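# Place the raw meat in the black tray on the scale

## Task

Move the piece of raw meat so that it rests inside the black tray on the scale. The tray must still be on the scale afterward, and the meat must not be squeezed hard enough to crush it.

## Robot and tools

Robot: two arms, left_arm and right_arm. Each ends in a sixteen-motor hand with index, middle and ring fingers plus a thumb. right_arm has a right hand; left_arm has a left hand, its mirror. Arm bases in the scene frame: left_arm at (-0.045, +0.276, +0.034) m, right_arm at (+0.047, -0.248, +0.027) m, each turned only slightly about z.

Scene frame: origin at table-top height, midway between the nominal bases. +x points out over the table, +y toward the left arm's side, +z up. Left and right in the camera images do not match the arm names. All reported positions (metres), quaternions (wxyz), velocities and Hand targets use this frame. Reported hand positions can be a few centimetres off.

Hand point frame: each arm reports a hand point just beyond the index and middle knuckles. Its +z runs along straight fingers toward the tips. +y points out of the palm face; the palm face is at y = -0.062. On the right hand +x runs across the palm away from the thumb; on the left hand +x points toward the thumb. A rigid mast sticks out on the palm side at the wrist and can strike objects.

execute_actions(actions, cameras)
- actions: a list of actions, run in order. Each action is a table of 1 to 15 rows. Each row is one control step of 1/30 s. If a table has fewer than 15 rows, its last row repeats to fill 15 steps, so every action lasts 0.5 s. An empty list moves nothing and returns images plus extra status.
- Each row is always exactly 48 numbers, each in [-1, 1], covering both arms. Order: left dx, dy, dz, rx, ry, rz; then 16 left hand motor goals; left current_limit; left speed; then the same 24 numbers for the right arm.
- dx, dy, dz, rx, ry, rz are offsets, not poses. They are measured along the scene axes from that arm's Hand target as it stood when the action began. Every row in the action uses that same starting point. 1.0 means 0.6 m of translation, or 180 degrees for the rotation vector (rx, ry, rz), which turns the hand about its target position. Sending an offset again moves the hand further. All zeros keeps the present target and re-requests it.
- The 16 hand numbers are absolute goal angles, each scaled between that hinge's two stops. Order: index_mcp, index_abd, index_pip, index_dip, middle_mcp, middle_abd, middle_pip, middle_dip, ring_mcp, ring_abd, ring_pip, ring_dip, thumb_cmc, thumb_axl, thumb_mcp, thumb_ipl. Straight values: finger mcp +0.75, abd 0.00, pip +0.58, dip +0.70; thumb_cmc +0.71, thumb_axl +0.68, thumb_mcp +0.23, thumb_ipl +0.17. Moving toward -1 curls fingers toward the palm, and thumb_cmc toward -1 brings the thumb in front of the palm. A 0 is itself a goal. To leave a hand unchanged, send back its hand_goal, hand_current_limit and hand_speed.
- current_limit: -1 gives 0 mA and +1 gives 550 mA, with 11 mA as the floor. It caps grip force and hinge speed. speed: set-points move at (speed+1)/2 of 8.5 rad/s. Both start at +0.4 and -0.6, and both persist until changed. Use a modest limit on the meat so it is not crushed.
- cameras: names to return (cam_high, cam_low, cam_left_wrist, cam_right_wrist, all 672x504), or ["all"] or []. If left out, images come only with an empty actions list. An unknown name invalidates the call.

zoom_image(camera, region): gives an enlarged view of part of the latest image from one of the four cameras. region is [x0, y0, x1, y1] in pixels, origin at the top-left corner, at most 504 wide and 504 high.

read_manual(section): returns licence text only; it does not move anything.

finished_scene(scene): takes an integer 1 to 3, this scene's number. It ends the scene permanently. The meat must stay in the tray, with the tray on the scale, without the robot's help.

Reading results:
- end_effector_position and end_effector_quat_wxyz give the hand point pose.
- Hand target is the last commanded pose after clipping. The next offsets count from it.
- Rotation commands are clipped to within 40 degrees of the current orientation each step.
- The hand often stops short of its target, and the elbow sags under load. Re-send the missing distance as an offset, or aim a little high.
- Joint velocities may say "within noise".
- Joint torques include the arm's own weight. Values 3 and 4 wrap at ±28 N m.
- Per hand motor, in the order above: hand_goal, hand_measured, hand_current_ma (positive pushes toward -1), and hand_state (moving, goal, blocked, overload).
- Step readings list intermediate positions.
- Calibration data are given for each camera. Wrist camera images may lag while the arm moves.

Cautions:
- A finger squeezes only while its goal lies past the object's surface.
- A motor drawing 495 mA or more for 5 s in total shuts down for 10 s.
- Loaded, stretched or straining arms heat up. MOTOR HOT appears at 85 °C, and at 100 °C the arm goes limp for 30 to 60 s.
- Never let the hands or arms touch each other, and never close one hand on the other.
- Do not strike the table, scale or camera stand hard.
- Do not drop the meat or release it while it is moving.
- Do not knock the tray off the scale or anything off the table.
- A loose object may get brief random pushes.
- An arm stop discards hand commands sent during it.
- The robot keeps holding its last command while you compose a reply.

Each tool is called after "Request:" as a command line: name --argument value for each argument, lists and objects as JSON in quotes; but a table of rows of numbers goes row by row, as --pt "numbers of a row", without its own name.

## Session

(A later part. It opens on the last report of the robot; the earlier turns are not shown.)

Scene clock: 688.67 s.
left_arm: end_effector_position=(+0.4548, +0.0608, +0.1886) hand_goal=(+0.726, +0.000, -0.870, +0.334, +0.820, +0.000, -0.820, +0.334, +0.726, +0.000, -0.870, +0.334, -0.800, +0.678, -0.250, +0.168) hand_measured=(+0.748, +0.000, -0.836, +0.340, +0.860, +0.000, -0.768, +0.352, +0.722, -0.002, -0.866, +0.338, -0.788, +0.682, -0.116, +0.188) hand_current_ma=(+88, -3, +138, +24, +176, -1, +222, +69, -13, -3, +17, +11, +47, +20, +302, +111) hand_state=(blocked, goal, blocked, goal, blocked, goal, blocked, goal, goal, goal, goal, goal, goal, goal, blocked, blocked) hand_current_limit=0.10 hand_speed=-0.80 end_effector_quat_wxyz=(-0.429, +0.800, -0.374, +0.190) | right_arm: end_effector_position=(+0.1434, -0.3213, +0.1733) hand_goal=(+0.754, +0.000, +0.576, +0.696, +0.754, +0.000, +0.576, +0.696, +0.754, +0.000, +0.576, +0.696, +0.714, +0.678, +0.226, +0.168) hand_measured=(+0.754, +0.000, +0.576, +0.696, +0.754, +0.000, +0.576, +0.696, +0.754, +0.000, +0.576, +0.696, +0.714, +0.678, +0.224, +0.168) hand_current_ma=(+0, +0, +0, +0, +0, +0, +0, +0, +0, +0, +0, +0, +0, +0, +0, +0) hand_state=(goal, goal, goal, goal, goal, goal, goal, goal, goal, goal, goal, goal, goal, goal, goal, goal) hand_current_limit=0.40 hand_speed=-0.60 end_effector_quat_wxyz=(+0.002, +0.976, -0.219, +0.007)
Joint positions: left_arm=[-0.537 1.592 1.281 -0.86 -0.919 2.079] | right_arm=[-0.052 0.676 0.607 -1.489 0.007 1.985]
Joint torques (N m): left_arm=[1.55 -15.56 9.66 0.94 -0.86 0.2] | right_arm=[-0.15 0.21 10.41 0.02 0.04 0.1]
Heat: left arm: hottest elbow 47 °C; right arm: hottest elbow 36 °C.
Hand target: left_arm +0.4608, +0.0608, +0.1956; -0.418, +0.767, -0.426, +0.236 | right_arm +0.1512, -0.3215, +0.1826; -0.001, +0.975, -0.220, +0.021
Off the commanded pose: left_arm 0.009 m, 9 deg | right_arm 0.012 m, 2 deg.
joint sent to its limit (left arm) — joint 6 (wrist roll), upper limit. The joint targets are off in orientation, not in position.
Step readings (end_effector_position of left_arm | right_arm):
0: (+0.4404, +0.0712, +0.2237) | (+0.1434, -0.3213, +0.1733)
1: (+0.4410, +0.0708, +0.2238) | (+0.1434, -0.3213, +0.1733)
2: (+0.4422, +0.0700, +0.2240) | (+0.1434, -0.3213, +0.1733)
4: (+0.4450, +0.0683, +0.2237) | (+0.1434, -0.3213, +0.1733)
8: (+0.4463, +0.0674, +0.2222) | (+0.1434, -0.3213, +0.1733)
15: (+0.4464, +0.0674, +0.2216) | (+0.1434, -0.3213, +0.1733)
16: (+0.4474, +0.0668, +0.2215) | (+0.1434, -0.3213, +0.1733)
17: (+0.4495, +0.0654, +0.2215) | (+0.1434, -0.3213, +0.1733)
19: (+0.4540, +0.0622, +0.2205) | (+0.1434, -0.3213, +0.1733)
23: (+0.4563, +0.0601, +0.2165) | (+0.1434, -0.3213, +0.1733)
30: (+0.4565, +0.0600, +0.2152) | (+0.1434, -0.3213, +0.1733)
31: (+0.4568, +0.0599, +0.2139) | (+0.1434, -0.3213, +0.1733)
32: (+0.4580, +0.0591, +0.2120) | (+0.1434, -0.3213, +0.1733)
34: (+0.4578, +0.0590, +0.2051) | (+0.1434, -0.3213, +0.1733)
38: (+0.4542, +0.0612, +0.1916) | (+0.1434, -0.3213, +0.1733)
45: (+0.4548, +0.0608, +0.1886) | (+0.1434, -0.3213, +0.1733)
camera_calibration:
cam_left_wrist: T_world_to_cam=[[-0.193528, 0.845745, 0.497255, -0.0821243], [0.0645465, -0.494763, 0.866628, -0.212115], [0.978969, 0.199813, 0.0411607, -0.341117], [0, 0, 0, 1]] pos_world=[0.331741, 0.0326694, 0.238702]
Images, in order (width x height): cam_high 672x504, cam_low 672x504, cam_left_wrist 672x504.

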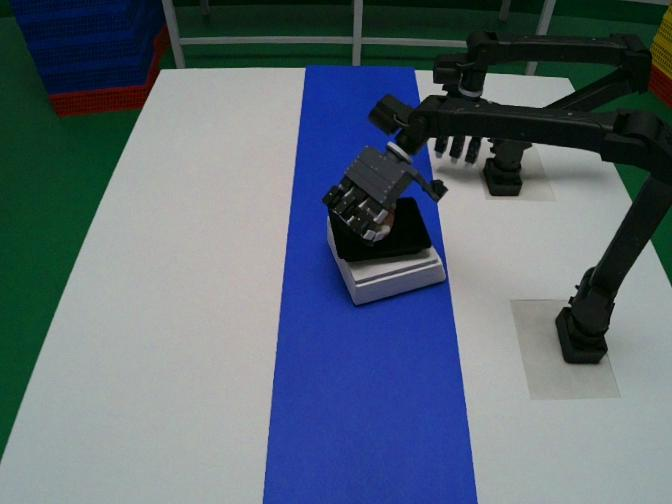

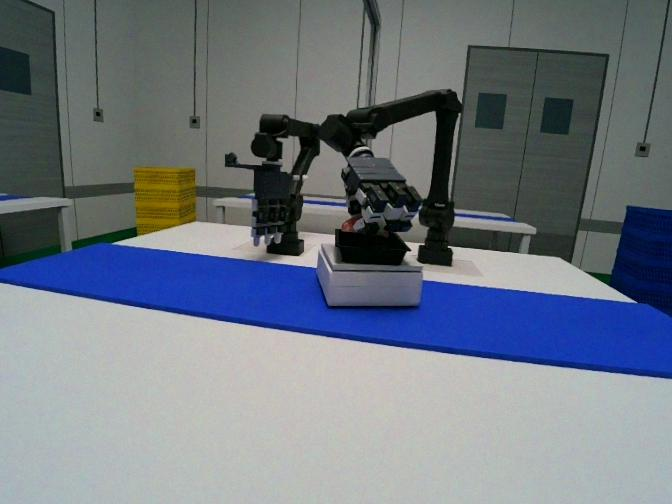

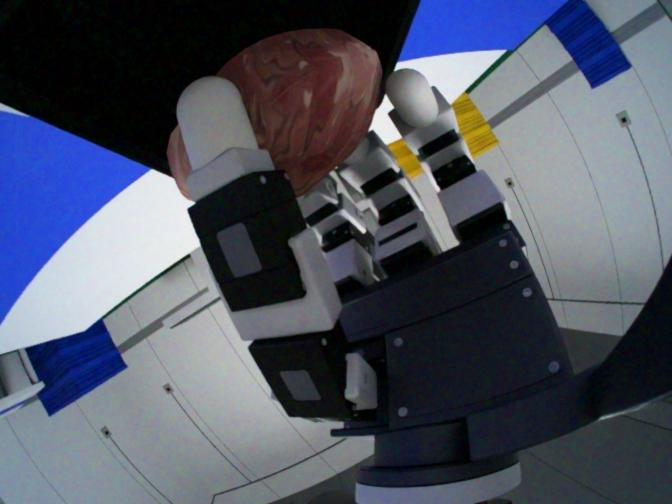

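Request:
execute_actions --actions '[[[-0.03,0.03,-0.015,0,0,0,0.726,0,-0.87,0.333,0.82,0,-0.82,0.333,0.726,0,-0.87,0.333,-0.8,0.678,-0.25,0.168,0.1,-0.8,0,0,0,0,0,0,0.754,0,0.576,0.696,0.754,0,0.576,0.696,0.754,0,0.576,0.696,0.714,0.678,0.226,0.168,0.4,-0.6]],[[0,0,-0.035,0,0,0,0.726,0,-0.87,0.333,0.82,0,-0.82,0.333,0.726,0,-0.87,0.333,-0.8,0.678,-0.25,0.168,0.1,-0.8,0,0,0,0,0,0,0.754,0,0.576,0.696,0.754,0,0.576,0.696,0.754,0,0.576,0.696,0.714,0.678,0.226,0.168,0.4,-0.6]]]' --cameras '["cam_high","cam_low","cam_left_wrist"]'

Request:
zoom_image --camera "cam_high" --region '[300, 140, 480, 320]'

Request:
zoom_image --camera "cam_low" --region '[270, 150, 470, 320]'

Scene clock: 707.17 s.
left_arm: end_effector_position=(+0.4372, +0.0750, +0.1609) hand_goal=(+0.726, +0.000, -0.870, +0.334, +0.820, +0.000, -0.820, +0.334, +0.726, +0.000, -0.870, +0.334, -0.800, +0.678, -0.250, +0.168) hand_measured=(+0.748, +0.000, -0.836, +0.340, +0.860, +0.000, -0.768, +0.352, +0.726, -0.002, -0.870, +0.338, -0.786, +0.682, -0.116, +0.188) hand_current_ma=(+88, -3, +138, +24, +176, -1, +222, +69, -1, -3, -1, +11, +52, +21, +302, +111) hand_state=(blocked, goal, blocked, goal, blocked, goal, blocked, goal, goal, goal, goal, goal, goal, goal, blocked, blocked) hand_current_limit=0.10 hand_speed=-0.80 end_effector_quat_wxyz=(-0.431, +0.800, -0.371, +0.191) | right_arm: end_effector_position=(+0.1434, -0.3213, +0.1733) hand_goal=(+0.754, +0.000, +0.576, +0.696, +0.754, +0.000, +0.576, +0.696, +0.754, +0.000, +0.576, +0.696, +0.714, +0.678, +0.226, +0.168) hand_measured=(+0.754, +0.000, +0.576, +0.696, +0.754, +0.000, +0.576, +0.696, +0.754, +0.000, +0.576, +0.696, +0.714, +0.678, +0.224, +0.168) hand_current_ma=(+0, +0, +0, +0, +0, +0, +0, +0, +0, +0, +0, +0, +0, +0, +0, +0) hand_state=(goal, goal, goal, goal, goal, goal, goal, goal, goal, goal, goal, goal, goal, goal, goal, goal) hand_current_limit=0.40 hand_speed=-0.60 end_effector_quat_wxyz=(+0.002, +0.976, -0.219, +0.007)
Joint positions: left_arm=[-0.533 1.562 1.166 -0.772 -0.922 2.079] | right_arm=[-0.052 0.676 0.607 -1.489 0.007 1.985]
Joint torques (N m): left_arm=[2.02 -14.86 8.91 0.99 -0.79 0.19] | right_arm=[-0.26 0.15 10.41 0.01 0.04 0.11]
Heat: left arm: hottest elbow 46 °C; right arm: hottest elbow 36 °C.
Hand target: left_arm +0.4428, +0.0787, +0.1656; -0.418, +0.766, -0.426, +0.236 | right_arm +0.1512, -0.3215, +0.1826; -0.001, +0.975, -0.220, +0.021
Off the commanded pose: left_arm 0.008 m, 9 deg | right_arm 0.012 m, 2 deg.
joint sent to its limit (left arm) — joint 6 (wrist roll), upper limit. The joint targets are off in orientation, not in position.
Step readings (end_effector_position of left_arm | right_arm):
0: (+0.4548, +0.0608, +0.1886) | (+0.1434, -0.3213, +0.1733)
1: (+0.4539, +0.0617, +0.1867) | (+0.1434, -0.3213, +0.1733)
2: (+0.4525, +0.0630, +0.1849) | (+0.1434, -0.3213, +0.1733)
4: (+0.4430, +0.0695, +0.1774) | (+0.1434, -0.3213, +0.1733)
8: (+0.4333, +0.0756, +0.1673) | (+0.1434, -0.3213, +0.1733)
15: (+0.4345, +0.0762, +0.1677) | (+0.1434, -0.3213, +0.1733)
16: (+0.4350, +0.0759, +0.1671) | (+0.1434, -0.3213, +0.1733)
17: (+0.4365, +0.0750, +0.1660) | (+0.1434, -0.3213, +0.1733)
19: (+0.4374, +0.0745, +0.1632) | (+0.1434, -0.3213, +0.1733)
23: (+0.4366, +0.0753, +0.1607) | (+0.1434, -0.3213, +0.1733)
30: (+0.4372, +0.0750, +0.1609) | (+0.1434, -0.3213, +0.1733)
camera_calibration:
cam_left_wrist: T_world_to_cam=[[-0.200171, 0.844311, 0.497061, -0.0805994], [0.0630816, -0.49517, 0.866503, -0.179319], [0.977728, 0.204804, 0.0458584, -0.326213], [0, 0, 0, 1]] pos_world=[0.314126, 0.0460676, 0.210403]
Images, in order (width x height): cam_high 672x504, cam_low 672x504, cam_left_wrist 672x504.

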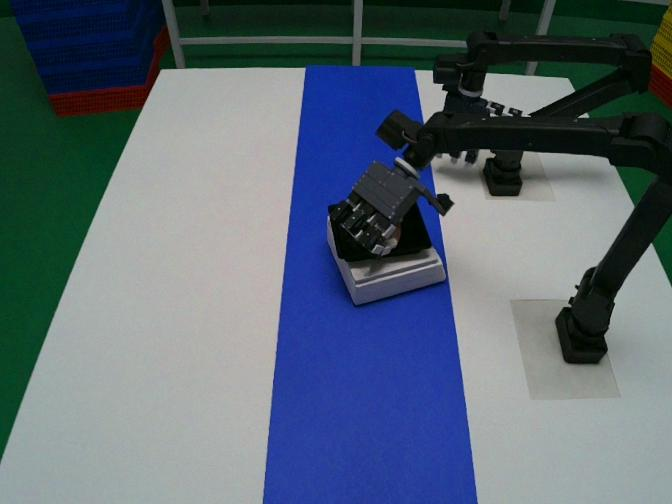

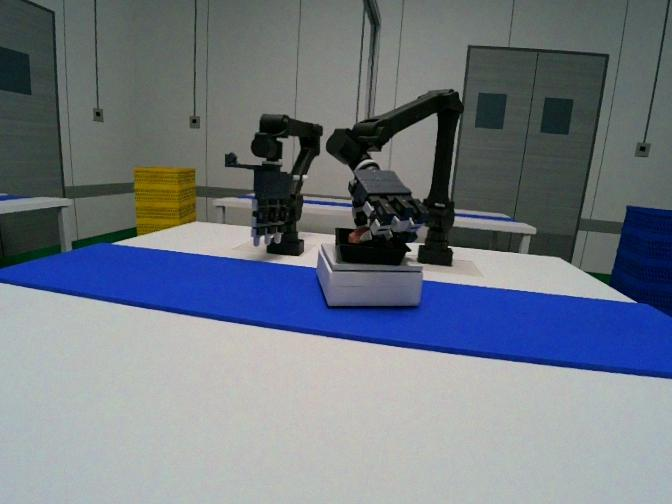

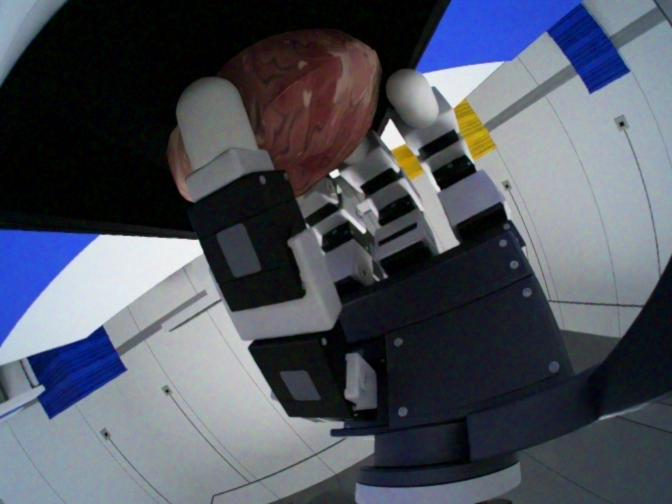

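Scaled by 2.800 from the camera's 672x504 image, which has a finer 960x720 frame.

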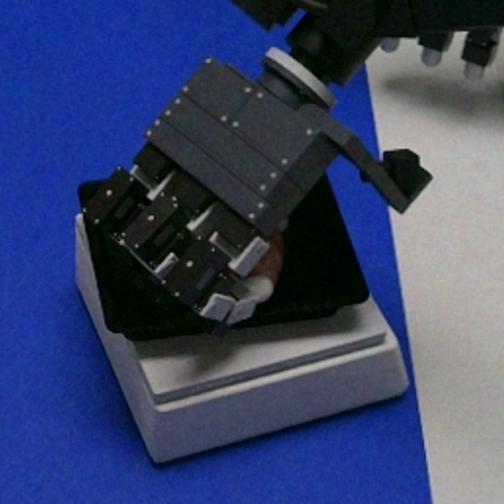

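Scaled by 2.520 from the camera's 672x504 image, which has a finer 960x720 frame.

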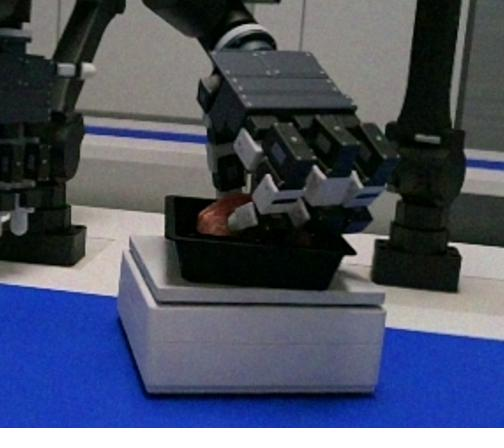

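Request:
execute_actions --actions '[[[-0.01,-0.012,0.0,0,0,0,0.726,0,-0.87,0.333,0.82,0,-0.82,0.333,0.98,0,-0.95,-0.1,-0.8,0.678,-0.25,0.168,0.1,-0.6,0,0,0,0,0,0,0.754,0,0.576,0.696,0.754,0,0.576,0.696,0.754,0,0.576,0.696,0.714,0.678,0.226,0.168,0.4,-0.6]],[[0,0,-0.022,0,0,0,0.726,0,-0.87,0.333,0.82,0,-0.82,0.333,0.98,0,-0.95,-0.1,-0.8,0.678,-0.25,0.168,0.1,-0.6,0,0,0,0,0,0,0.754,0,0.576,0.696,0.754,0,0.576,0.696,0.754,0,0.576,0.696,0.714,0.678,0.226,0.168,0.4,-0.6]]]' --cameras '["cam_high","cam_low","cam_left_wrist"]'

Request:
zoom_image --camera "cam_low" --region '[270, 150, 470, 320]'

Scene clock: 728.63 s.
left_arm: end_effector_position=(+0.4342, +0.0769, +0.1498) hand_goal=(+0.726, +0.000, -0.870, +0.334, +0.820, +0.000, -0.820, +0.334, +0.980, +0.000, -0.950, -0.100, -0.800, +0.678, -0.250, +0.168) hand_measured=(+0.748, +0.000, -0.836, +0.340, +0.860, +0.000, -0.768, +0.352, +0.968, -0.002, -0.946, -0.096, -0.786, +0.682, -0.116, +0.188) hand_current_ma=(+88, -3, +138, +24, +176, -1, +222, +69, -49, -3, +17, +12, +52, +21, +302, +111) hand_state=(blocked, goal, blocked, goal, blocked, goal, blocked, goal, goal, goal, goal, goal, goal, goal, blocked, blocked) hand_current_limit=0.10 hand_speed=-0.60 end_effector_quat_wxyz=(-0.431, +0.801, -0.369, +0.193) | right_arm: end_effector_position=(+0.1434, -0.3213, +0.1733) hand_goal=(+0.754, +0.000, +0.576, +0.696, +0.754, +0.000, +0.576, +0.696, +0.754, +0.000, +0.576, +0.696, +0.714, +0.678, +0.226, +0.168) hand_measured=(+0.754, +0.000, +0.576, +0.696, +0.754, +0.000, +0.576, +0.696, +0.754, +0.000, +0.576, +0.696, +0.714, +0.678, +0.224, +0.168) hand_current_ma=(+0, +0, +0, +0, +0, +0, +0, +0, +0, +0, +0, +0, +0, +0, +0, +0) hand_state=(goal, goal, goal, goal, goal, goal, goal, goal, goal, goal, goal, goal, goal, goal, goal, goal) hand_current_limit=0.40 hand_speed=-0.60 end_effector_quat_wxyz=(+0.002, +0.976, -0.219, +0.007)
Joint positions: left_arm=[-0.533 1.562 1.133 -0.734 -0.922 2.079] | right_arm=[-0.052 0.676 0.607 -1.489 0.007 1.985]
Joint torques (N m): left_arm=[0.67 -14.21 9.02 0.98 -0.82 0.19] | right_arm=[-0.21 0.15 10.41 -0.01 0.04 0.11]
Heat: left arm: hottest elbow 45 °C; right arm: hottest elbow 36 °C.
Hand target: left_arm +0.4369, +0.0715, +0.1523; -0.418, +0.766, -0.426, +0.236 | right_arm +0.1512, -0.3215, +0.1826; -0.001, +0.975, -0.220, +0.021
Off the commanded pose: left_arm 0.007 m, 9 deg | right_arm 0.012 m, 2 deg.
joint sent to its limit (left arm) — joint 6 (wrist roll), upper limit. The joint targets are off in orientation, not in position.
Step readings (end_effector_position of left_arm | right_arm):
0: (+0.4372, +0.0750, +0.1609) | (+0.1434, -0.3213, +0.1733)
1: (+0.4371, +0.0751, +0.1606) | (+0.1434, -0.3213, +0.1733)
2: (+0.4369, +0.0752, +0.1602) | (+0.1434, -0.3213, +0.1733)
4: (+0.4360, +0.0758, +0.1587) | (+0.1434, -0.3213, +0.1733)
8: (+0.4344, +0.0768, +0.1566) | (+0.1434, -0.3213, +0.1733)
15: (+0.4344, +0.0768, +0.1566) | (+0.1434, -0.3213, +0.1733)
16: (+0.4346, +0.0766, +0.1561) | (+0.1434, -0.3213, +0.1733)
17: (+0.4354, +0.0761, +0.1552) | (+0.1434, -0.3213, +0.1733)
19: (+0.4356, +0.0760, +0.1529) | (+0.1434, -0.3213, +0.1733)
23: (+0.4338, +0.0771, +0.1498) | (+0.1434, -0.3213, +0.1733)
30: (+0.4341, +0.0769, +0.1498) | (+0.1434, -0.3213, +0.1733)
camera_calibration:
cam_left_wrist: T_world_to_cam=[[-0.202385, 0.845741, 0.493722, -0.0759708], [0.0591623, -0.492676, 0.8682, -0.167259], [0.977517, 0.204921, 0.0496743, -0.323672], [0, 0, 0, 1]] pos_world=[0.310915, 0.0481745, 0.1988]
Images, in order (width x height): cam_high 672x504, cam_low 672x504, cam_left_wrist 672x504.

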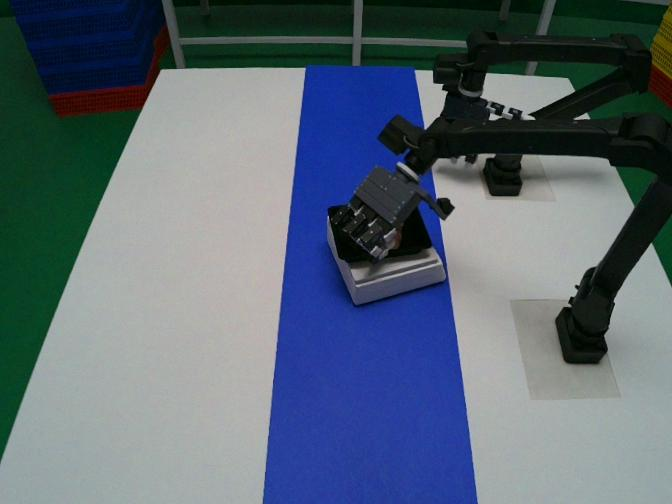

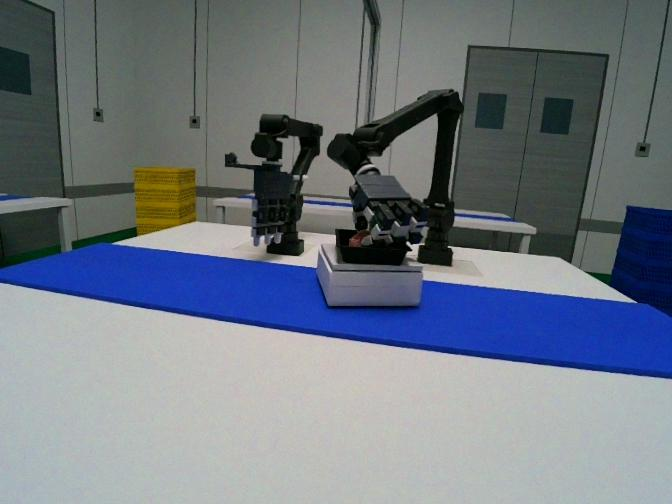

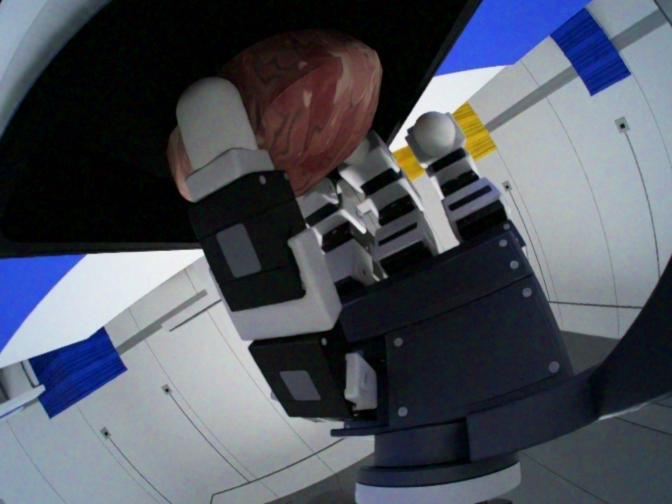

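Scaled by 2.520 from the camera's 672x504 image, which has a finer 960x720 frame.

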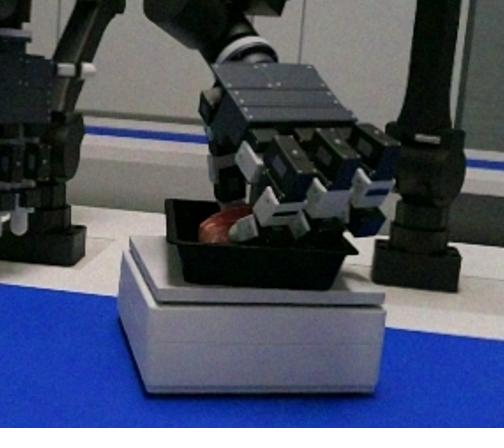

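Request:
execute_actions --actions '[[[0,-0.01,-0.018,0,0,0,0.726,0,-0.87,0.333,0.82,0,-0.82,0.333,0.98,0,-0.95,-0.1,-0.8,0.678,-0.25,0.168,0.1,-0.6,0,0,0,0,0,0,0.754,0,0.576,0.696,0.754,0,0.576,0.696,0.754,0,0.576,0.696,0.714,0.678,0.226,0.168,0.4,-0.6]]]' --cameras '["cam_high","cam_low","cam_left_wrist"]'

Request:
zoom_image --camera "cam_low" --region '[270, 150, 470, 320]'

Request:
zoom_image --camera "cam_high" --region '[300, 140, 480, 320]'

Scene clock: 746.40 s.
left_arm: end_effector_position=(+0.4360, +0.0721, +0.1430) hand_goal=(+0.726, +0.000, -0.870, +0.334, +0.820, +0.000, -0.820, +0.334, +0.980, +0.000, -0.950, -0.100, -0.800, +0.678, -0.250, +0.168) hand_measured=(+0.748, +0.000, -0.836, +0.340, +0.860, +0.000, -0.768, +0.352, +0.978, -0.002, -0.946, -0.096, -0.786, +0.682, -0.116, +0.188) hand_current_ma=(+88, -3, +138, +24, +176, +1, +222, +69, -10, -3, +15, +12, +52, +21, +303, +111) hand_state=(blocked, goal, blocked, goal, blocked, goal, blocked, goal, goal, goal, goal, goal, goal, goal, blocked, blocked) hand_current_limit=0.10 hand_speed=-0.60 end_effector_quat_wxyz=(-0.430, +0.800, -0.370, +0.198) | right_arm: end_effector_position=(+0.1434, -0.3213, +0.1733) hand_goal=(+0.754, +0.000, +0.576, +0.696, +0.754, +0.000, +0.576, +0.696, +0.754, +0.000, +0.576, +0.696, +0.714, +0.678, +0.226, +0.168) hand_measured=(+0.754, +0.000, +0.576, +0.696, +0.754, +0.000, +0.576, +0.696, +0.754, +0.000, +0.576, +0.696, +0.714, +0.678, +0.224, +0.168) hand_current_ma=(+0, +0, +0, +0, +0, +0, +0, +0, +0, +0, +0, +0, +0, +0, +0, +0) hand_state=(goal, goal, goal, goal, goal, goal, goal, goal, goal, goal, goal, goal, goal, goal, goal, goal) hand_current_limit=0.40 hand_speed=-0.60 end_effector_quat_wxyz=(+0.002, +0.976, -0.219, +0.007)
Joint positions: left_arm=[-0.539 1.575 1.127 -0.707 -0.922 2.079] | right_arm=[-0.052 0.676 0.607 -1.489 0.007 1.985]
Joint torques (N m): left_arm=[0.38 -13.86 8.69 1.02 -0.8 0.19] | right_arm=[-0.15 0.09 10.41 0.02 0.04 0.11]
Heat: left arm: hottest elbow 43 °C; right arm: hottest elbow 36 °C.
Hand target: left_arm +0.4368, +0.0656, +0.1416; -0.418, +0.766, -0.426, +0.236 | right_arm +0.1512, -0.3215, +0.1826; -0.001, +0.975, -0.220, +0.021
Off the commanded pose: left_arm 0.007 m, 9 deg | right_arm 0.012 m, 2 deg.
joint sent to its limit (left arm) — joint 6 (wrist roll), upper limit. The joint targets are off in orientation, not in position.
Step readings (end_effector_position of left_arm | right_arm):
0: (+0.4342, +0.0769, +0.1498) | (+0.1434, -0.3213, +0.1733)
1: (+0.4343, +0.0766, +0.1494) | (+0.1434, -0.3213, +0.1733)
2: (+0.4351, +0.0754, +0.1490) | (+0.1434, -0.3213, +0.1733)
4: (+0.4362, +0.0738, +0.1468) | (+0.1434, -0.3213, +0.1733)
8: (+0.4361, +0.0723, +0.1430) | (+0.1434, -0.3213, +0.1733)
15: (+0.4360, +0.0721, +0.1430) | (+0.1434, -0.3213, +0.1733)
camera_calibration:
cam_left_wrist: T_world_to_cam=[[-0.200605, 0.848794, 0.489189, -0.0685387], [0.0504853, -0.489719, 0.870417, -0.160584], [0.978371, 0.199307, 0.0553884, -0.324872], [0, 0, 0, 1]] pos_world=[0.312204, 0.0442835, 0.191298]
Images, in order (width x height): cam_high 672x504, cam_low 672x504, cam_left_wrist 672x504.

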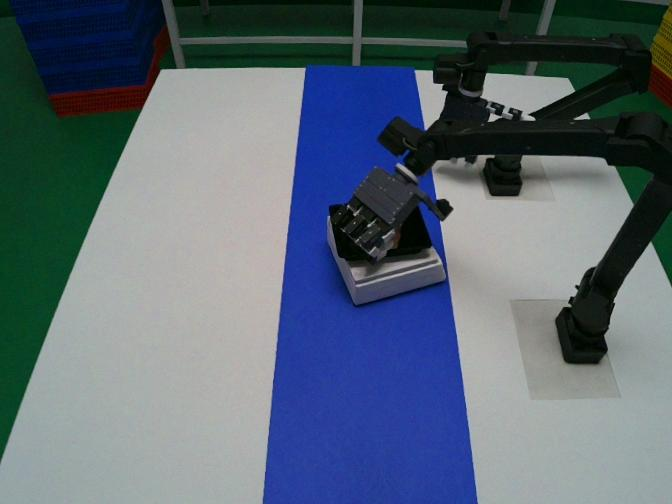

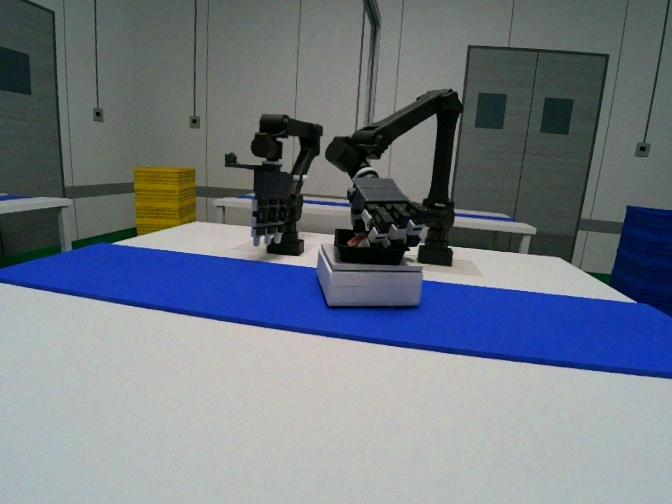

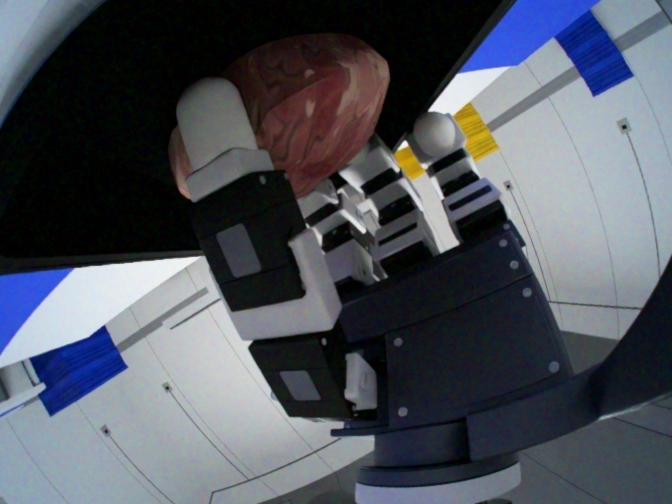

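Scaled by 2.520 from the camera's 672x504 image, which has a finer 960x720 frame.

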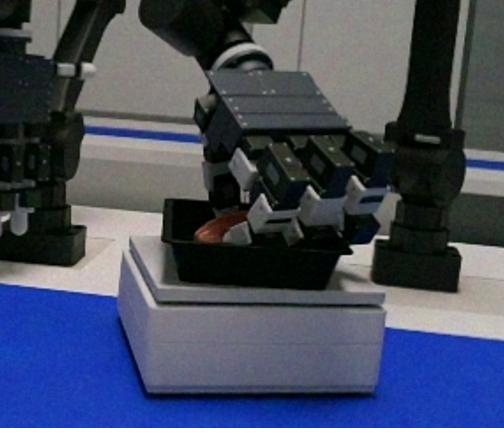

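Scaled by 2.800 from the camera's 672x504 image, which has a finer 960x720 frame.

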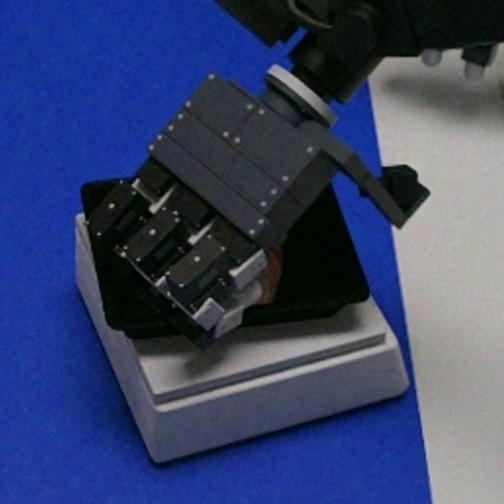

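Request:
execute_actions --actions '[[[0,0,0,0,0,0,0.8,0,-0.82,0.333,0.9,0,-0.76,0.333,0.98,0,-0.95,-0.1,-0.8,0.678,-0.09,0.168,0.1,-0.85,0,0,0,0,0,0,0.754,0,0.576,0.696,0.754,0,0.576,0.696,0.754,0,0.576,0.696,0.714,0.678,0.226,0.168,0.4,-0.6]],[[0,0,0,0,0,0,0.86,0,-0.76,0.333,0.96,0,-0.7,0.333,0.98,0,-0.95,-0.1,-0.8,0.678,0.0,0.168,0.1,-0.8,0,0,0,0,0,0,0.754,0,0.576,0.696,0.754,0,0.576,0.696,0.754,0,0.576,0.696,0.714,0.678,0.226,0.168,0.4,-0.6]]]' --cameras '["cam_high","cam_low","cam_left_wrist"]'

Request:
zoom_image --camera "cam_low" --region '[270, 150, 470, 320]'

Scene clock: 760.93 s.
left_arm: end_effector_position=(+0.4367, +0.0721, +0.1434) hand_goal=(+0.860, +0.000, -0.760, +0.334, +0.960, +0.000, -0.700, +0.334, +0.980, +0.000, -0.950, -0.100, -0.800, +0.678, +0.000, +0.168) hand_measured=(+0.838, +0.000, -0.766, +0.338, +0.930, +0.006, -0.714, +0.338, +0.986, -0.004, -0.944, -0.096, -0.794, +0.680, -0.004, +0.170) hand_current_ma=(-89, -3, -17, +11, -126, +16, -56, +11, +25, -13, +19, +12, +20, +11, -18, +7) hand_state=(blocked, goal, goal, goal, blocked, goal, goal, goal, goal, goal, goal, goal, goal, goal, goal, goal) hand_current_limit=0.10 hand_speed=-0.80 end_effector_quat_wxyz=(-0.431, +0.799, -0.369, +0.199) | right_arm: end_effector_position=(+0.1434, -0.3213, +0.1733) hand_goal=(+0.754, +0.000, +0.576, +0.696, +0.754, +0.000, +0.576, +0.696, +0.754, +0.000, +0.576, +0.696, +0.714, +0.678, +0.226, +0.168) hand_measured=(+0.754, +0.000, +0.576, +0.696, +0.754, +0.000, +0.576, +0.696, +0.754, +0.000, +0.576, +0.696, +0.714, +0.678, +0.224, +0.168) hand_current_ma=(+0, +0, +0, +0, +0, +0, +0, +0, +0, +0, +0, +0, +0, +0, +0, +0) hand_state=(goal, goal, goal, goal, goal, goal, goal, goal, goal, goal, goal, goal, goal, goal, goal, goal) hand_current_limit=0.40 hand_speed=-0.60 end_effector_quat_wxyz=(+0.002, +0.976, -0.219, +0.007)
Joint positions: left_arm=[-0.539 1.575 1.127 -0.705 -0.925 2.079] | right_arm=[-0.052 0.676 0.607 -1.489 0.007 1.985]
Joint torques (N m): left_arm=[0.44 -13.92 8.69 0.92 -0.72 0.19] | right_arm=[-0.21 0.15 10.41 0.02 0.05 0.11]
Heat: left arm: hottest elbow 42 °C; right arm: hottest elbow 36 °C.
Hand target: left_arm +0.4367, +0.0656, +0.1416; -0.418, +0.766, -0.426, +0.236 | right_arm +0.1512, -0.3215, +0.1826; -0.001, +0.975, -0.220, +0.021
Off the commanded pose: left_arm 0.007 m, 9 deg | right_arm 0.012 m, 2 deg.
joint sent to its limit (left arm) — joint 6 (wrist roll), upper limit. The joint targets are off in orientation, not in position.
Step readings (end_effector_position of left_arm | right_arm):
0: (+0.4360, +0.0721, +0.1430) | (+0.1434, -0.3213, +0.1733)
1: (+0.4360, +0.0721, +0.1430) | (+0.1434, -0.3213, +0.1733)
2: (+0.4360, +0.0721, +0.1430) | (+0.1434, -0.3213, +0.1733)
4: (+0.4360, +0.0721, +0.1430) | (+0.1434, -0.3213, +0.1733)
8: (+0.4362, +0.0719, +0.1431) | (+0.1434, -0.3213, +0.1733)
15: (+0.4362, +0.0719, +0.1431) | (+0.1434, -0.3213, +0.1733)
16: (+0.4362, +0.0719, +0.1431) | (+0.1434, -0.3213, +0.1733)
17: (+0.4362, +0.0719, +0.1431) | (+0.1434, -0.3213, +0.1733)
19: (+0.4365, +0.0720, +0.1432) | (+0.1434, -0.3213, +0.1733)
23: (+0.4367, +0.0721, +0.1434) | (+0.1434, -0.3213, +0.1733)
30: (+0.4367, +0.0721, +0.1434) | (+0.1434, -0.3213, +0.1733)
camera_calibration:
cam_left_wrist: T_world_to_cam=[[-0.203074, 0.848456, 0.488757, -0.0674648], [0.0479728, -0.489937, 0.870437, -0.159872], [0.977988, 0.20021, 0.0587905, -0.326002], [0, 0, 0, 1]] pos_world=[0.312795, 0.0441827, 0.191298]
Images, in order (width x height): cam_high 672x504, cam_low 672x504, cam_left_wrist 672x504.

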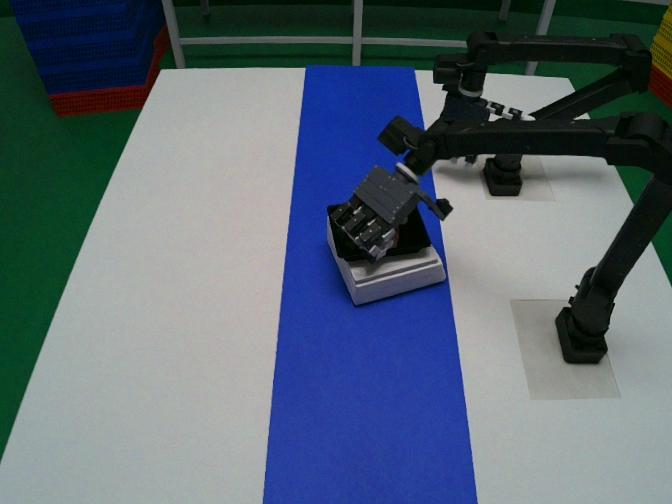

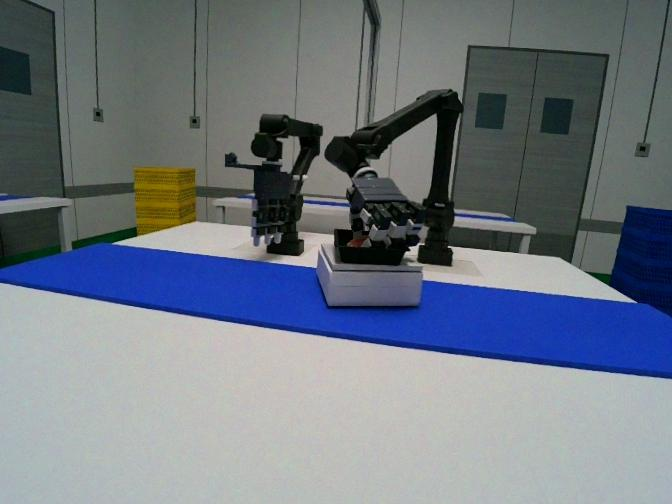

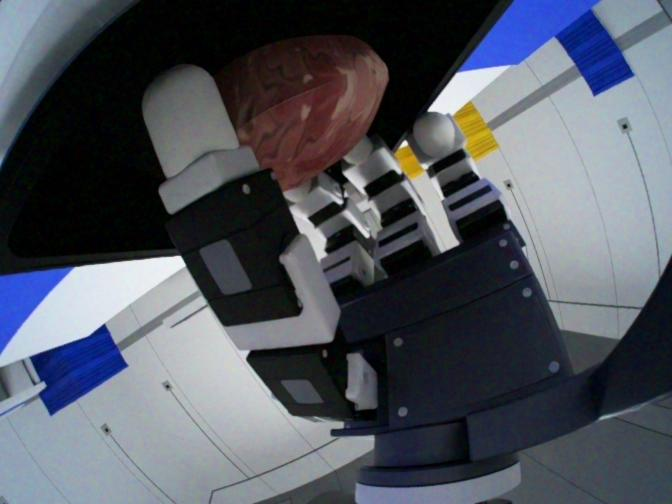

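Scaled by 2.520 from the camera's 672x504 image, which has a finer 960x720 frame.

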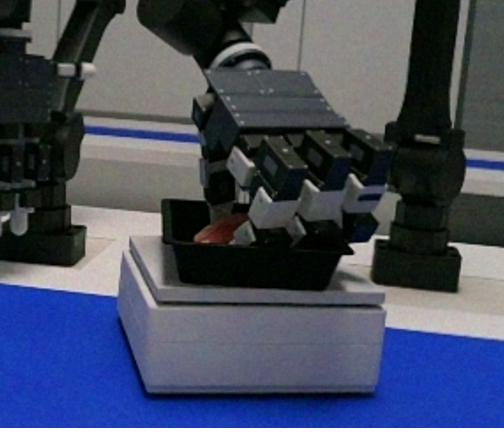

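Request:
execute_actions --actions '[[[0.005,0,0.035,0,0,0,0.83,0,-0.76,0.333,0.91,0,-0.72,0.333,0.98,0,-0.95,-0.1,-0.8,0.678,0.0,0.168,0.1,-0.8,0,0,0,0,0,0,0.754,0,0.576,0.696,0.754,0,0.576,0.696,0.754,0,0.576,0.696,0.714,0.678,0.226,0.168,0.4,-0.6]],[[0.005,0,0.05,0,0,0,0.83,0,-0.76,0.333,0.91,0,-0.72,0.333,0.98,0,-0.95,-0.1,-0.8,0.678,0.0,0.168,0.1,-0.8,0,0,0,0,0,0,0.754,0,0.576,0.696,0.754,0,0.576,0.696,0.754,0,0.576,0.696,0.714,0.678,0.226,0.168,0.4,-0.6]],[[0,0,0.07,0,0,0,0.83,0,-0.76,0.333,0.91,0,-0.72,0.333,0.98,0,-0.95,-0.1,-0.8,0.678,0.0,0.168,0.1,-0.8,0,0,0,0,0,0,0.754,0,0.576,0.696,0.754,0,0.576,0.696,0.754,0,0.576,0.696,0.714,0.678,0.226,0.168,0.4,-0.6]],[[0,0,0.07,0,0,0,0.83,0,-0.76,0.333,0.91,0,-0.72,0.333,0.98,0,-0.95,-0.1,-0.8,0.678,0.0,0.168,0.1,-0.8,0,0,0,0,0,0,0.754,0,0.576,0.696,0.754,0,0.576,0.696,0.754,0,0.576,0.696,0.714,0.678,0.226,0.168,0.4,-0.6]],[[-0.05,0.04,0.05,0,0,0,0.83,0,-0.76,0.333,0.91,0,-0.72,0.333,0.98,0,-0.95,-0.1,-0.8,0.678,0.0,0.168,0.1,-0.8,0,0,0,0,0,0,0.754,0,0.576,0.696,0.754,0,0.576,0.696,0.754,0,0.576,0.696,0.714,0.678,0.226,0.168,0.4,-0.6]],[[-0.06,0.06,0.0,0,0,0,0.83,0,-0.76,0.333,0.91,0,-0.72,0.333,0.98,0,-0.95,-0.1,-0.8,0.678,0.0,0.168,0.1,-0.8,0,0,0,0,0,0,0.754,0,0.576,0.696,0.754,0,0.576,0.696,0.754,0,0.576,0.696,0.714,0.678,0.226,0.168,0.4,-0.6]]]' --cameras '["cam_high","cam_low","cam_left_wrist"]'

Scene clock: 783.20 s.
left_arm: end_effector_position=(+0.3751, +0.1212, +0.3084) hand_goal=(+0.830, +0.000, -0.760, +0.334, +0.910, +0.000, -0.720, +0.334, +0.980, +0.000, -0.950, -0.100, -0.800, +0.678, +0.000, +0.168) hand_measured=(+0.824, +0.000, -0.760, +0.338, +0.904, +0.002, -0.718, +0.338, +0.976, -0.002, -0.946, -0.096, -0.796, +0.680, -0.004, +0.170) hand_current_ma=(-21, -2, +2, +10, -21, +7, +6, +11, -17, -7, +15, +11, +13, +10, -15, +5) hand_state=(goal, goal, goal, goal, goal, goal, goal, goal, goal, goal, goal, goal, goal, goal, goal, goal) hand_current_limit=0.10 hand_speed=-0.80 end_effector_quat_wxyz=(-0.434, +0.802, -0.357, +0.203) | right_arm: end_effector_position=(+0.1434, -0.3213, +0.1733) hand_goal=(+0.754, +0.000, +0.576, +0.696, +0.754, +0.000, +0.576, +0.696, +0.754, +0.000, +0.576, +0.696, +0.714, +0.678, +0.226, +0.168) hand_measured=(+0.754, +0.000, +0.576, +0.696, +0.754, +0.000, +0.576, +0.696, +0.754, +0.000, +0.576, +0.696, +0.714, +0.678, +0.224, +0.168) hand_current_ma=(+0, +0, +0, +0, +0, +0, +0, +0, +0, +0, +0, +0, +0, +0, +0, +0) hand_state=(goal, goal, goal, goal, goal, goal, goal, goal, goal, goal, goal, goal, goal, goal, goal, goal) hand_current_limit=0.40 hand_speed=-0.60 end_effector_quat_wxyz=(+0.002, +0.976, -0.219, +0.007)
Joint positions: left_arm=[-0.523 1.267 1.252 -1.121 -0.932 2.078] | right_arm=[-0.052 0.676 0.607 -1.489 0.007 1.985]
Joint torques (N m): left_arm=[1.85 -9.76 9.84 0.27 -0.73 0.21] | right_arm=[-0.26 0.15 10.43 -0.01 0.04 0.1]
Heat: left arm: hottest elbow 41 °C; right arm: hottest elbow 36 °C.
Hand target: left_arm +0.3769, +0.1255, +0.3065; -0.418, +0.766, -0.426, +0.236 | right_arm +0.1512, -0.3215, +0.1826; -0.001, +0.975, -0.220, +0.021
Off the commanded pose: left_arm 0.005 m, 10 deg | right_arm 0.012 m, 2 deg.
joint sent to its limit (left arm) — joint 6 (wrist roll), upper limit. The joint targets are off in orientation, not in position.
Step readings (end_effector_position of left_arm | right_arm):
0: (+0.4367, +0.0721, +0.1434) | (+0.1434, -0.3213, +0.1733)
1: (+0.4361, +0.0725, +0.1431) | (+0.1434, -0.3213, +0.1733)
2: (+0.4349, +0.0733, +0.1430) | (+0.1434, -0.3213, +0.1733)
4: (+0.4331, +0.0744, +0.1431) | (+0.1434, -0.3213, +0.1733)
8: (+0.4324, +0.0750, +0.1430) | (+0.1434, -0.3213, +0.1733)
15: (+0.4322, +0.0751, +0.1429) | (+0.1434, -0.3213, +0.1733)
16: (+0.4314, +0.0755, +0.1439) | (+0.1434, -0.3213, +0.1733)
17: (+0.4287, +0.0773, +0.1447) | (+0.1434, -0.3213, +0.1733)
19: (+0.4251, +0.0796, +0.1489) | (+0.1434, -0.3213, +0.1733)
23: (+0.4251, +0.0801, +0.1591) | (+0.1434, -0.3213, +0.1733)
30: (+0.4268, +0.0790, +0.1639) | (+0.1434, -0.3213, +0.1733)
31: (+0.4256, +0.0797, +0.1655) | (+0.1434, -0.3213, +0.1733)
32: (+0.4225, +0.0817, +0.1675) | (+0.1434, -0.3213, +0.1733)
34: (+0.4212, +0.0828, +0.1778) | (+0.1434, -0.3213, +0.1733)
38: (+0.4276, +0.0789, +0.2021) | (+0.1434, -0.3213, +0.1733)
45: (+0.4310, +0.0768, +0.2127) | (+0.1434, -0.3213, +0.1733)
46: (+0.4298, +0.0774, +0.2140) | (+0.1434, -0.3213, +0.1733)
47: (+0.4266, +0.0794, +0.2163) | (+0.1434, -0.3213, +0.1733)
49: (+0.4252, +0.0803, +0.2256) | (+0.1434, -0.3213, +0.1733)
53: (+0.4309, +0.0767, +0.2448) | (+0.1434, -0.3213, +0.1733)
60: (+0.4319, +0.0760, +0.2502) | (+0.1434, -0.3213, +0.1733)
61: (+0.4301, +0.0771, +0.2514) | (+0.1434, -0.3213, +0.1733)
62: (+0.4259, +0.0796, +0.2531) | (+0.1434, -0.3213, +0.1733)
64: (+0.4179, +0.0847, +0.2636) | (+0.1434, -0.3213, +0.1733)
68: (+0.4088, +0.0906, +0.2909) | (+0.1434, -0.3213, +0.1733)
75: (+0.4060, +0.0924, +0.2995) | (+0.1434, -0.3213, +0.1733)
76: (+0.4045, +0.0942, +0.2981) | (+0.1434, -0.3213, +0.1733)
77: (+0.4006, +0.0980, +0.2959) | (+0.1434, -0.3213, +0.1733)
79: (+0.3865, +0.1089, +0.2913) | (+0.1434, -0.3213, +0.1733)
83: (+0.3767, +0.1195, +0.3020) | (+0.1434, -0.3213, +0.1733)
90: (+0.3751, +0.1212, +0.3084) | (+0.1434, -0.3213, +0.1733)
camera_calibration:
cam_left_wrist: T_world_to_cam=[[-0.228832, 0.846279, 0.481091, -0.189934], [0.0415082, -0.485272, 0.873377, -0.275517], [0.972581, 0.219826, 0.0759184, -0.290939], [0, 0, 0, 1]] pos_world=[0.250935, 0.0909924, 0.354094]
Images, in order (width x height): cam_high 672x504, cam_low 672x504, cam_left_wrist 672x504.

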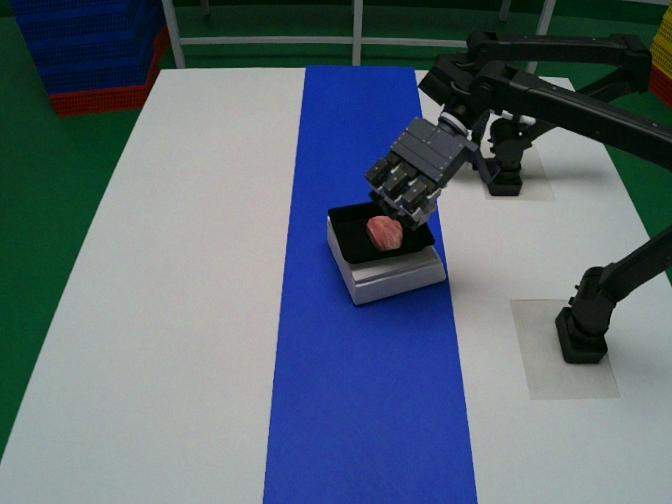

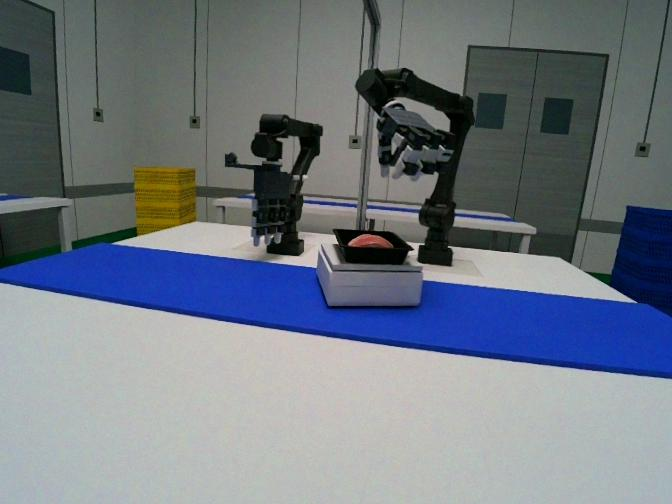

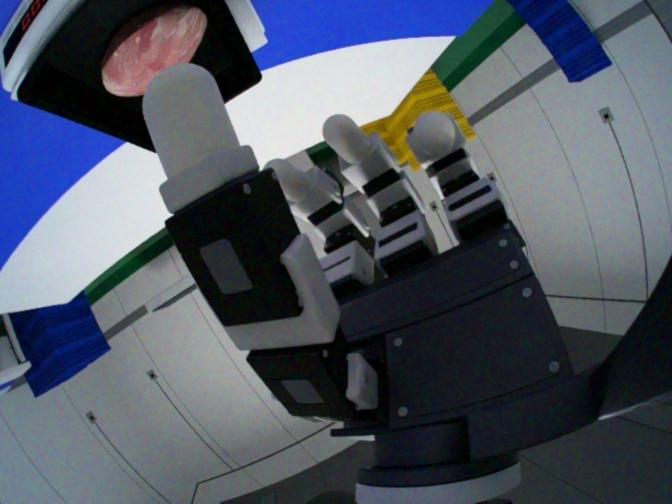

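Request:
finished_scene --scene 1

The scene is finished: the task was done.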